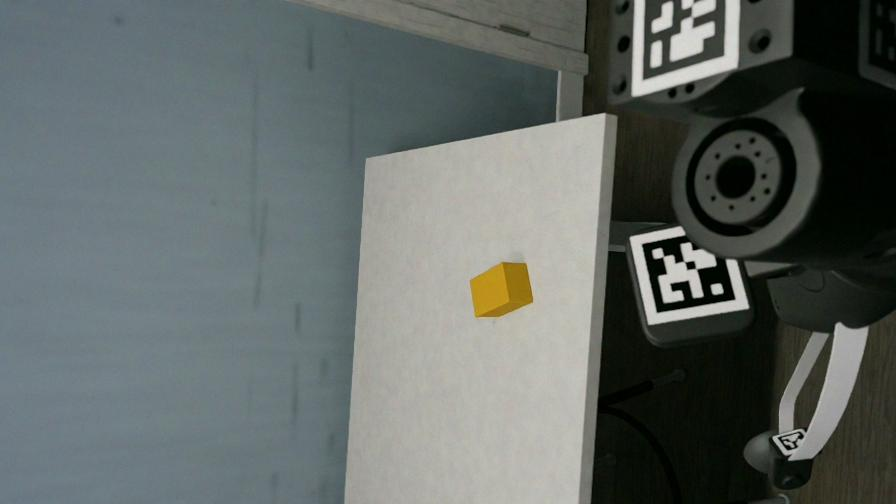

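Scene clock: 256.90 s.
move: done
base_odometry: x=+0.325 y=-0.430 heading=-0.803
turned_by_wheels: +0.000
turned_by_imu: +0.000
base_tilt: forward=-0.3 right=-1.4
lidar_m: 2.58 1.15 0.86 0.84 0.88 1.23 1.69 1.97 1.49 0.96 0.92 1.53
head_depth_mm: 1178 1296 1439 1594 1780 - - / 1192 1299 1442 1621 1746 - - / 1191 1301 1428 1109 864 1621 - / 1196 1307 1434 1105 887 1564 - / 1202 1319 1430 1090 880 - - / 1202 1319 1417 1082 870 1497 - / 1206 1320 1431 1070 900 1447 1219
base_status: not commanded
joint_positions: lift_m=+0.940 arm_m=+0.001 wrist_yaw_rad=+2.897 wrist_pitch_rad=-0.421 wrist_roll_rad=+0.000 gripper_m=+0.179 head_pan_rad=-1.570 head_tilt_rad=-0.600
joint_status: all done
measured_speeds: all 0
motor_effort: left_wheel=+1.0(1.3) right_wheel=+1.8(3.1) lift_m=+25.3(25.5) arm_m=-1.6(10.8) wrist_yaw_rad=+1.8(5.4) wrist_pitch_rad=+3.5(5.2) wrist_roll_rad=-0.2(0.3) gripper_m=+0.1(1.2) head_pan_rad=+2.3(3.5) head_tilt_rad=+2.1(3.0)
hand_pose: x=+0.0330 y=+0.0718 z=+0.9520 quat_wxyz=(+0.231, +0.704, +0.063, +0.669) (m; base frame)
wrist_depth_mm: 130 158 - - - 914 - / 139 161 - - - - - / 153 161 - - - - - / - 175 - - - - - / - 186 - - - - - / 123 144 - - - - - / - - - - - - 105
pictures: none
No camera images: "cameras" was empty.

Scene clock: 262.03 s.
move: done
base_odometry: x=+0.325 y=-0.430 heading=-0.833
turned_by_wheels: -0.030
turned_by_imu: -0.029
base_tilt: forward=-0.4 right=-1.2
lidar_m: 2.58 1.18 0.87 0.84 0.87 1.20 1.69 1.97 1.50 0.97 0.92 1.53
head_depth_mm: 1197 1313 1437 1607 1768 1497 1256 / 1190 1306 1447 1642 1748 1490 1242 / 1194 1313 1426 1167 893 1486 1239 / 1194 1311 1433 1102 884 1431 1203 / 1196 1304 1433 1088 881 1460 1222 / 1199 1304 1414 1081 873 1450 1217 / 1194 1308 1405 1069 867 1445 1204
base_status: done
joint_positions: lift_m=+0.290 arm_m=+0.001 wrist_yaw_rad=+2.897 wrist_pitch_rad=-0.419 wrist_roll_rad=+0.000 gripper_m=+0.179 head_pan_rad=-1.570 head_tilt_rad=-0.600
joint_status: all done
measured_speeds: all 0
motor_effort: left_wheel=+8.5(9.6) right_wheel=-9.4(10.0) lift_m=+25.9(28.8) arm_m=+12.1(13.2) wrist_yaw_rad=+2.3(3.4) wrist_pitch_rad=+3.1(3.4) wrist_roll_rad=+0.2(0.5) gripper_m=+0.8(1.2) head_pan_rad=+1.7(3.0) head_tilt_rad=+0.6(3.0)
hand_pose: x=+0.0330 y=+0.0720 z=+0.3023 quat_wxyz=(+0.231, +0.704, +0.062, +0.669) (m; base frame)
wrist_depth_mm: 130 140 - - - 914 - / 139 148 - - - - - / 153 159 897 875 915 886 878 / 716 174 724 725 723 712 713 / 605 185 604 595 593 611 596 / - 204 500 512 509 508 500 / 270 266 268 287 447 435 105
pictures: none
No camera images: "cameras" was empty.

Scene clock: 270.30 s.
move: done
base_odometry: x=+1.704 y=-1.946 heading=-0.833
turned_by_wheels: +0.000
turned_by_imu: +0.002
base_tilt: forward=-0.2 right=-1.3
lidar_m: 0.55 0.57 0.78 2.17 1.04 1.18 3.31 1.63 1.30 1.45 0.77 0.57
head_depth_mm: 530 545 559 578 595 613 632 / 584 602 619 640 664 687 712 / 651 671 695 722 749 785 814 / 732 761 792 826 862 901 947 / 841 878 921 968 1015 1071 1128 / 988 1038 1096 1163 1243 1324 1393 / 1182 1262 1348 1461 1578 1707 1513
base_status: done
joint_positions: lift_m=+0.290 arm_m=+0.001 wrist_yaw_rad=+2.898 wrist_pitch_rad=-0.419 wrist_roll_rad=+0.000 gripper_m=+0.179 head_pan_rad=+0.900 head_tilt_rad=-0.300
joint_status: all done
measured_speeds: all 0
motor_effort: left_wheel=-0.6(13.2) right_wheel=+4.6(13.8) lift_m=+24.5(29.4) arm_m=+4.8(12.4) wrist_yaw_rad=+1.8(3.0) wrist_pitch_rad=+3.2(3.3) wrist_roll_rad=+0.0(0.3) gripper_m=+0.8(1.6) head_pan_rad=-2.8(6.0) head_tilt_rad=-3.1(8.2)
hand_pose: x=+0.0329 y=+0.0720 z=+0.3023 quat_wxyz=(+0.231, +0.704, +0.062, +0.669) (m; base frame)
wrist_depth_mm: 130 - - - - - - / 139 164 - - - - - / 154 161 913 908 908 860 - / 711 174 730 723 721 707 - / 614 186 606 595 596 612 582 / - 204 496 517 509 506 501 / 269 268 268 287 445 434 105
pictures: nav_camera (sideways)
camera_calibration:
nav_camera: T_world_to_cam=[[0.154785, 0.222356, 0.9626, -1.21074], [0.791928, -0.610461, 0.013672, 0.0275422], [0.59067, 0.760194, -0.27058, 0.301834], [0, 0, 0, 1]] pos_world=[-0.0126917, 0.0565749, 1.24675]

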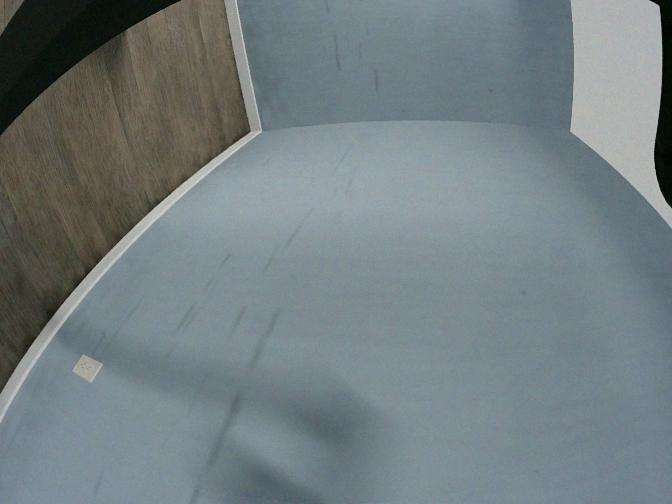

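Request:
{"name": "move", "arguments": {
  "base": {"rotate_rad":1.6},
  "pace": "max",
  "cameras": ["nav_camera"]
}}

Scene clock: 309.23 s.
move: done
base_odometry: x=+1.704 y=-1.946 heading=+0.767
turned_by_wheels: +1.600
turned_by_imu: +1.568
base_tilt: forward=-0.4 right=-1.3
lidar_m: 2.23 0.95 1.19 3.40 2.03 1.30 1.45 0.77 0.57 0.55 0.57 0.79
head_depth_mm: 825 848 874 900 935 996 1073 / 914 938 967 1002 1031 1071 1113 / 1019 1056 1088 1130 1174 1216 1276 / 1148 1196 1237 1295 1351 1411 1444 / 1323 1375 1447 1513 1593 1685 1533 / 1624 1632 1715 1838 1951 1896 1520 / 2808 1988 2137 2304 2411 1955 1522
base_status: done
joint_positions: lift_m=+0.290 arm_m=+0.001 wrist_yaw_rad=+2.898 wrist_pitch_rad=-0.419 wrist_roll_rad=+0.000 gripper_m=+0.179 head_pan_rad=+0.900 head_tilt_rad=-0.300
joint_status: not commanded
measured_speeds: all 0
motor_effort: left_wheel=-4.9(15.2) right_wheel=+7.1(14.4) lift_m=+25.5(26.4) arm_m=-10.1(10.1) wrist_yaw_rad=+1.7(2.6) wrist_pitch_rad=+3.2(3.2) wrist_roll_rad=-0.3(0.3) gripper_m=+0.6(1.2) head_pan_rad=-1.5(2.9) head_tilt_rad=-2.0(3.4)
hand_pose: x=+0.0329 y=+0.0720 z=+0.3023 quat_wxyz=(+0.231, +0.704, +0.062, +0.669) (m; base frame)
wrist_depth_mm: 130 - - - - - - / 139 165 - - - - - / 156 161 932 920 912 898 829 / 713 173 731 723 721 706 708 / 610 186 606 599 598 608 584 / - 204 496 508 512 504 498 / 270 267 268 288 443 431 105
pictures: nav_camera (sideways)
camera_calibration:
nav_camera: T_world_to_cam=[[0.154785, 0.222356, 0.9626, -1.21074], [0.791928, -0.610461, 0.013672, 0.0275422], [0.59067, 0.760194, -0.27058, 0.301834], [0, 0, 0, 1]] pos_world=[-0.0126917, 0.0565749, 1.24675]

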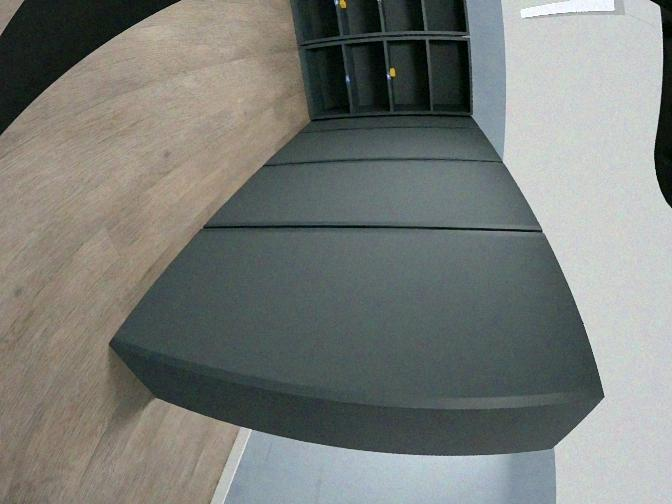

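Request:
{"name": "move", "arguments": {
  "base": {"translate_m":1.72},
  "pace": "max",
  "cameras": []
}}

Request:
{"name": "move", "arguments": {
  "base": {"rotate_rad":-1.6},
  "joints": {"head_pan_rad":-1.57,"head_tilt_rad":-0.4},
  "pace": "max",
  "cameras": ["nav_camera"]
}}

Scene clock: 321.60 s.
move: done
base_odometry: x=+2.943 y=-0.753 heading=+0.767
turned_by_wheels: +0.000
turned_by_imu: +0.002
base_tilt: forward=-0.3 right=-1.2
lidar_m: 0.59 0.61 0.85 2.29 0.62 0.65 2.12 0.80 0.59 0.57 0.60 0.61
head_depth_mm: 576 591 607 626 645 664 687 / 638 653 674 695 720 747 772 / 709 732 758 788 818 852 882 / 800 830 861 906 946 985 1033 / 923 962 1011 1057 1115 1177 1240 / 1081 1141 1203 1279 1363 1455 1454 / 1309 1400 1515 1625 1754 1811 1515
base_status: done
joint_positions: lift_m=+0.290 arm_m=+0.001 wrist_yaw_rad=+2.898 wrist_pitch_rad=-0.419 wrist_roll_rad=+0.000 gripper_m=+0.179 head_pan_rad=+0.900 head_tilt_rad=-0.300
joint_status: not commanded
measured_speeds: all 0
motor_effort: left_wheel=+1.0(10.1) right_wheel=+7.1(17.3) lift_m=+28.5(29.3) arm_m=-11.9(12.6) wrist_yaw_rad=+1.3(3.1) wrist_pitch_rad=+3.1(3.3) wrist_roll_rad=+0.2(0.3) gripper_m=+0.8(1.3) head_pan_rad=-0.4(2.0) head_tilt_rad=-0.2(2.0)
hand_pose: x=+0.0329 y=+0.0720 z=+0.3023 quat_wxyz=(+0.231, +0.704, +0.062, +0.669) (m; base frame)
wrist_depth_mm: 130 - - - - - - / 139 164 - - - - - / 153 161 921 896 899 799 - / 170 173 725 731 715 699 - / 619 186 601 600 590 606 584 / - 204 499 518 508 503 503 / 270 268 268 286 444 430 105
pictures: none
No camera images: "cameras" was empty.

Scene clock: 324.00 s.
move: done
base_odometry: x=+2.943 y=-0.753 heading=-0.833
turned_by_wheels: -1.600
turned_by_imu: -1.570
base_tilt: forward=-0.3 right=-1.2
lidar_m: 0.57 0.59 0.61 0.59 0.61 0.84 2.29 0.62 0.64 2.20 0.80 0.59
head_depth_mm: 2677 2875 3060 3274 2466 1803 1314 / 2711 2904 3017 3234 2456 1788 1425 / 2664 2860 3055 3222 2421 1800 1416 / 2670 2837 3083 3216 2394 1765 1401 / 2690 2851 3064 3154 2370 1768 1394 / 2531 2547 2669 2735 2285 1749 1396 / 1665 1706 1725 1749 1799 1668 1388
base_status: done
joint_positions: lift_m=+0.290 arm_m=+0.001 wrist_yaw_rad=+2.898 wrist_pitch_rad=-0.419 wrist_roll_rad=+0.000 gripper_m=+0.179 head_pan_rad=-1.578 head_tilt_rad=-0.400
joint_status: all done
measured_speeds: translate_m=+0.000 rotate_rad=+0.000 lift_m=+0.000 arm_m=+0.000 wrist_yaw_rad=+0.000 wrist_pitch_rad=+0.000 wrist_roll_rad=+0.000 head_pan_rad=+0.024 head_tilt_rad=+0.000
motor_effort: left_wheel=+5.4(15.1) right_wheel=-8.3(14.5) lift_m=+29.9(29.9) arm_m=-11.9(12.7) wrist_yaw_rad=+0.6(2.6) wrist_pitch_rad=+3.1(3.3) wrist_roll_rad=+0.1(0.3) gripper_m=+0.6(1.2) head_pan_rad=+3.4(4.7) head_tilt_rad=-3.6(8.0)
hand_pose: x=+0.0329 y=+0.0720 z=+0.3023 quat_wxyz=(+0.231, +0.704, +0.062, +0.669) (m; base frame)
wrist_depth_mm: 130 526 - - - - - / 139 148 - - - - - / 153 159 - - - - - / - 172 707 692 720 714 - / 615 186 604 604 594 611 589 / - 203 497 509 507 502 505 / 270 267 268 286 447 435 105
pictures: nav_camera (sideways)
camera_calibration:
nav_camera: T_world_to_cam=[[0.0142682, -0.365299, 0.930781, -1.16839], [-0.999894, -0.00801958, 0.0121802, 0.0404394], [0.00301504, -0.930856, -0.365375, 0.428778], [0, 0, 0, 1]] pos_world=[0.0558131, -0.0273581, 1.24369]

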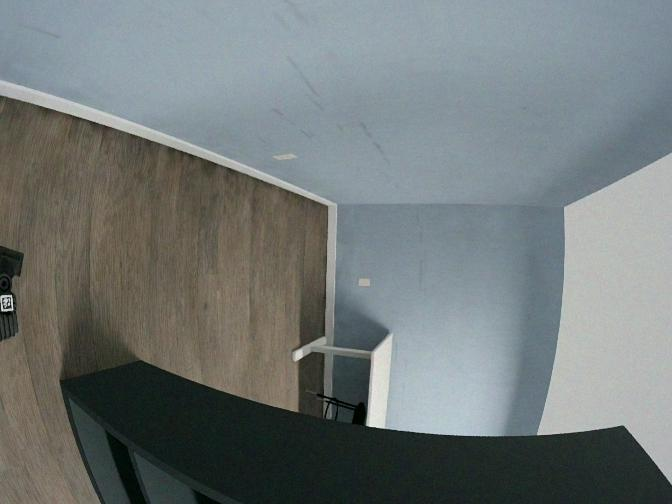

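Request:
{"name": "move", "arguments": {
  "base": {"translate_m":-0.95},
  "joints": {"head_pan_rad":-1.57,"head_tilt_rad":-0.65},
  "pace": "max",
  "cameras": ["nav_camera","head_camera"]
}}

Scene clock: 333.90 s.
move: done
base_odometry: x=+2.303 y=-0.050 heading=-0.833
turned_by_wheels: +0.000
turned_by_imu: -0.001
base_tilt: forward=-0.2 right=-1.1
lidar_m: 1.51 0.84 0.61 0.59 0.61 0.84 2.28 0.61 0.56 0.87 0.64 0.62
head_depth_mm: 702 776 805 552 955 852 873 / 701 778 791 548 1016 844 1070 / 703 775 780 543 1008 841 1063 / 701 778 771 537 995 830 1056 / 703 781 759 523 989 810 1057 / 702 779 754 527 984 826 1068 / 704 779 741 522 974 824 1068
base_status: done
joint_positions: lift_m=+0.290 arm_m=+0.001 wrist_yaw_rad=+2.898 wrist_pitch_rad=-0.419 wrist_roll_rad=+0.000 gripper_m=+0.179 head_pan_rad=-1.570 head_tilt_rad=-0.650
joint_status: all done
measured_speeds: all 0
motor_effort: left_wheel=+0.8(14.2) right_wheel=-9.1(14.5) lift_m=+26.4(29.8) arm_m=-7.5(10.3) wrist_yaw_rad=+1.8(3.0) wrist_pitch_rad=+3.1(3.3) wrist_roll_rad=+0.0(0.3) gripper_m=+0.8(1.1) head_pan_rad=+2.6(6.1) head_tilt_rad=+3.2(7.9)
hand_pose: x=+0.0329 y=+0.0720 z=+0.3023 quat_wxyz=(+0.231, +0.704, +0.062, +0.669) (m; base frame)
wrist_depth_mm: 130 157 - - - - - / 139 148 - - - - - / 153 159 - - - - 814 / - 172 686 697 719 715 706 / 612 185 601 599 601 607 585 / - 204 504 514 509 502 497 / 270 266 267 288 441 431 105
pictures: head_camera (sideways), nav_camera (sideways)
camera_calibration:
head_camera: T_world_to_cam=[[-0.0468128, 0.562077, -0.825759, 1.09004], [0.997501, -0.017484, -0.0684499, 0.0826105], [-0.0529117, -0.8269, -0.559854, 0.684481], [0, 0, 0, 1]] pos_world=[0.0048406, -0.0452427, 1.28897]
nav_camera: T_world_to_cam=[[0.0176362, -0.583948, 0.811599, -1.01298], [-0.999785, -0.0191439, 0.0079514, 0.0459761], [0.010894, -0.811565, -0.58416, 0.713416], [0, 0, 0, 1]] pos_world=[0.0560593, -0.0116618, 1.23852]

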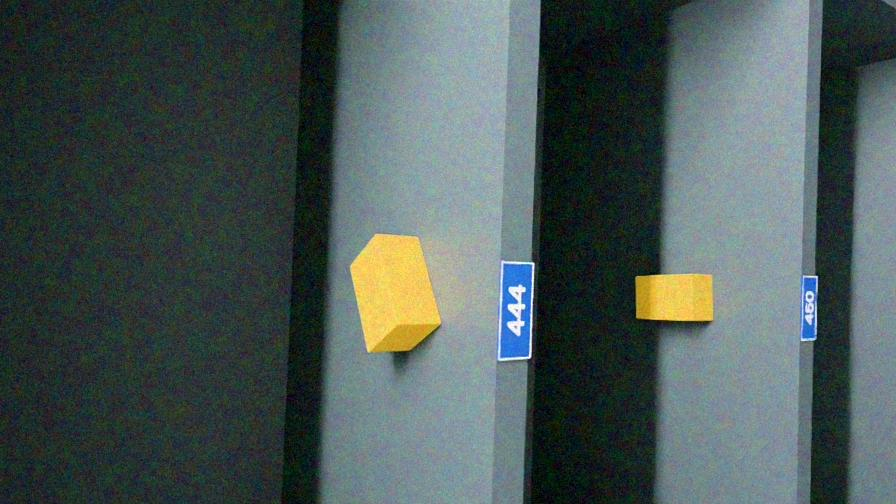

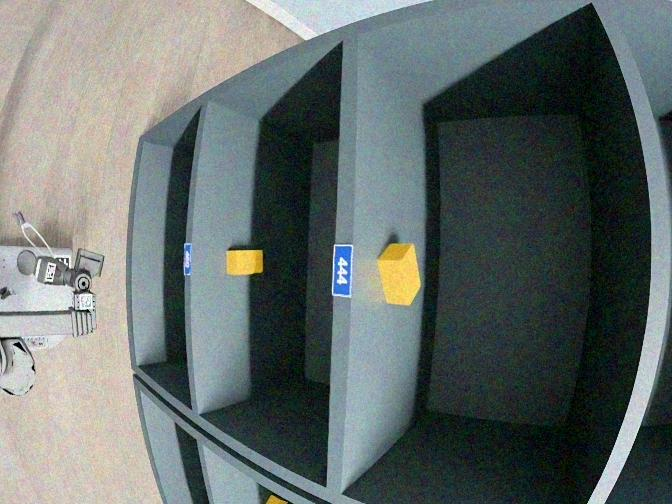

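Request:
{"name": "zoom_image", "arguments": {
  "camera": "head_camera",
  "region": [780, 260, 840, 360]
}}

Request:
{"name": "move", "arguments": {
  "joints": {"lift_m":0.64},
  "pace": "max",
  "cameras": ["head_camera"]
}}

Scaled by 5.040 from the camera's 896x504 image, which has a finer 1280x720 frame.

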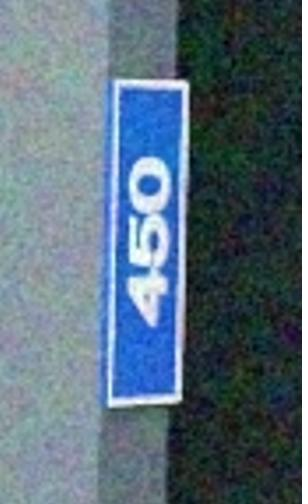

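Scene clock: 343.47 s.
move: done
base_odometry: x=+2.303 y=-0.050 heading=-0.833
turned_by_wheels: +0.000
turned_by_imu: +0.000
base_tilt: forward=-0.2 right=-1.2
lidar_m: 1.51 0.84 0.61 0.59 0.61 0.84 2.29 0.61 0.56 0.87 0.65 0.62
head_depth_mm: 703 776 806 552 954 855 874 / 702 779 795 547 1014 847 1062 / 701 778 781 543 1003 843 1065 / 703 776 770 536 999 831 1060 / 701 777 763 523 988 814 1053 / 703 781 751 528 980 829 1071 / 703 780 742 524 979 822 1064
base_status: not commanded
joint_positions: lift_m=+0.640 arm_m=+0.001 wrist_yaw_rad=+2.898 wrist_pitch_rad=-0.419 wrist_roll_rad=+0.000 gripper_m=+0.179 head_pan_rad=-1.570 head_tilt_rad=-0.650
joint_status: all done
measured_speeds: all 0
motor_effort: left_wheel=+0.6(1.0) right_wheel=-9.8(10.8) lift_m=+27.1(32.1) arm_m=-3.3(5.6) wrist_yaw_rad=+2.1(2.7) wrist_pitch_rad=+3.0(3.3) wrist_roll_rad=-0.1(0.3) gripper_m=+0.7(1.0) head_pan_rad=+2.4(3.0) head_tilt_rad=+2.8(4.1)
hand_pose: x=+0.0329 y=+0.0721 z=+0.6524 quat_wxyz=(+0.230, +0.704, +0.062, +0.669) (m; base frame)
wrist_depth_mm: 130 158 - - - - - / 139 148 - - - - - / 153 158 - - - - - / - 172 - - - - - / - 186 - - - - - / - 144 859 893 922 907 907 / 783 786 775 805 810 785 105
pictures: head_camera (sideways)
camera_calibration:
head_camera: T_world_to_cam=[[-0.0468218, 0.561894, -0.825883, 1.09019], [0.997501, -0.0174951, -0.0684542, 0.0826155], [-0.0529129, -0.827024, -0.559671, 0.684239], [0, 0, 0, 1]] pos_world=[0.00484057, -0.0452436, 1.28897]

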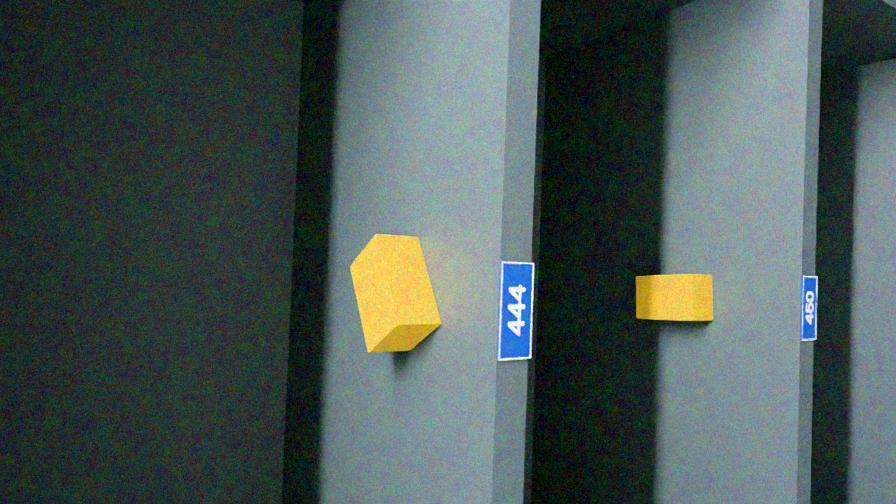

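Request:
{"name": "move", "arguments": {
  "base": {"translate_m":0.06},
  "joints": {"wrist_yaw_rad":0.0,"gripper_m":0.179},
  "cameras": []
}}

Request:
{"name": "move", "arguments": {
  "joints": {"arm_m":0.12,"wrist_pitch_rad":-0.61},
  "cameras": ["wrist_camera","head_camera"]
}}

Scene clock: 361.43 s.
move: done
base_odometry: x=+2.344 y=-0.095 heading=-0.833
turned_by_wheels: +0.000
turned_by_imu: +0.000
base_tilt: forward=-0.3 right=-1.1
lidar_m: 1.45 0.83 0.61 0.59 0.61 0.84 2.34 0.61 0.62 0.87 0.58 0.59
head_depth_mm: 704 778 807 553 1019 852 1004 / 700 776 793 550 1011 848 1066 / 703 777 782 543 1007 843 762 / 703 778 773 528 998 815 740 / 703 777 762 532 994 835 754 / 702 779 755 528 980 827 1071 / 702 778 743 524 978 825 1067
base_status: done
joint_positions: lift_m=+0.640 arm_m=+0.001 wrist_yaw_rad=+0.003 wrist_pitch_rad=-0.419 wrist_roll_rad=+0.000 gripper_m=+0.179 head_pan_rad=-1.570 head_tilt_rad=-0.650
joint_status: all done
measured_speeds: all 0
motor_effort: left_wheel=+7.5(11.3) right_wheel=+4.8(8.1) lift_m=+26.8(26.8) arm_m=-0.4(1.6) wrist_yaw_rad=-3.1(7.4) wrist_pitch_rad=+3.1(3.2) wrist_roll_rad=+0.2(0.3) gripper_m=+0.5(1.2) head_pan_rad=+1.9(2.6) head_tilt_rad=+1.7(3.3)
hand_pose: x=-0.0208 y=-0.3698 z=+0.6524 quat_wxyz=(+0.692, +0.148, -0.691, -0.146) (m; base frame)
wrist_depth_mm: - - - - - - 543 / - - - - - - 589 / - - - - - - - / - - - - - - - / - 143 - 332 320 316 - / 118 282 294 291 290 290 286 / - 292 289 - 278 278 105
pictures: none
No camera images: "cameras" was empty.

Scene clock: 363.57 s.
move: done
base_odometry: x=+2.344 y=-0.095 heading=-0.833
turned_by_wheels: +0.000
turned_by_imu: +0.000
base_tilt: forward=-0.3 right=-1.2
lidar_m: 1.45 0.84 0.61 0.59 0.61 0.84 2.34 0.60 0.62 0.87 0.57 0.59
head_depth_mm: 701 778 806 553 1015 852 1008 / 700 777 791 547 1011 848 420 / 700 778 781 541 1003 842 419 / 703 779 771 528 995 812 446 / 702 775 763 533 992 833 1061 / 703 777 749 527 983 827 1072 / 703 779 740 524 978 823 1071
base_status: not commanded
joint_positions: lift_m=+0.640 arm_m=+0.120 wrist_yaw_rad=+0.003 wrist_pitch_rad=-0.619 wrist_roll_rad=+0.000 gripper_m=+0.179 head_pan_rad=-1.570 head_tilt_rad=-0.650
joint_status: all done
measured_speeds: all 0
motor_effort: left_wheel=+7.9(7.9) right_wheel=+4.6(5.6) lift_m=+29.4(29.6) arm_m=+13.0(14.3) wrist_yaw_rad=-3.1(4.4) wrist_pitch_rad=+1.2(4.3) wrist_roll_rad=+0.2(0.3) gripper_m=+0.2(1.1) head_pan_rad=+1.4(2.1) head_tilt_rad=+1.6(3.4)
hand_pose: x=-0.0210 y=-0.4596 z=+0.6104 quat_wxyz=(+0.674, +0.217, -0.673, -0.215) (m; base frame)
wrist_depth_mm: - - - - - - - / - - - - - - - / - - - - - 328 325 / 307 304 301 300 296 294 293 / 269 261 264 262 260 259 263 / - 226 235 233 233 232 228 / 118 209 213 212 210 208 105
pictures: head_camera (sideways), wrist_camera
camera_calibration:
head_camera: T_world_to_cam=[[-0.0468218, 0.561894, -0.825883, 1.09019], [0.997501, -0.0174951, -0.0684542, 0.0826155], [-0.0529129, -0.827024, -0.559671, 0.684239], [0, 0, 0, 1]] pos_world=[0.00484057, -0.0452436, 1.28897]
wrist_camera: T_world_to_cam=[[-0.998915, -0.0337186, -0.0321264, -0.0102132], [-0.00279516, 0.731968, -0.681333, 0.784831], [0.0464891, -0.680504, -0.731268, 0.300701], [0, 0, 0, 1]] pos_world=[-0.0219877, -0.370187, 0.754296]

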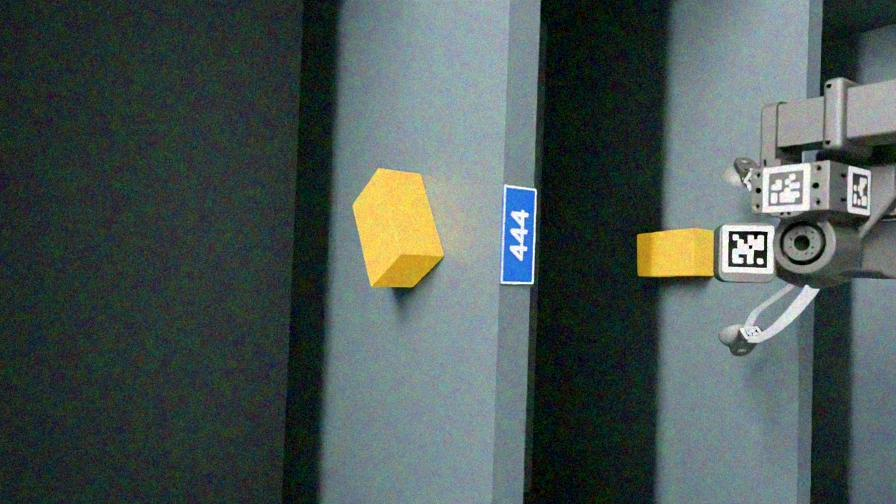

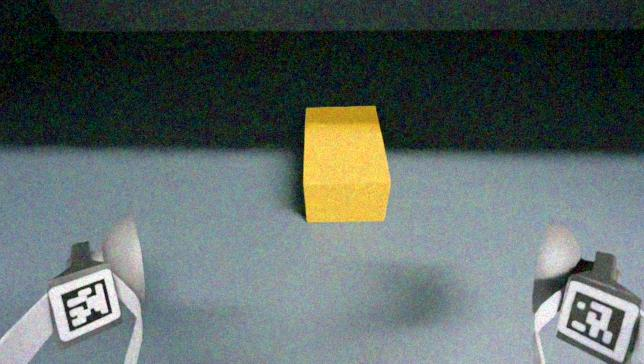

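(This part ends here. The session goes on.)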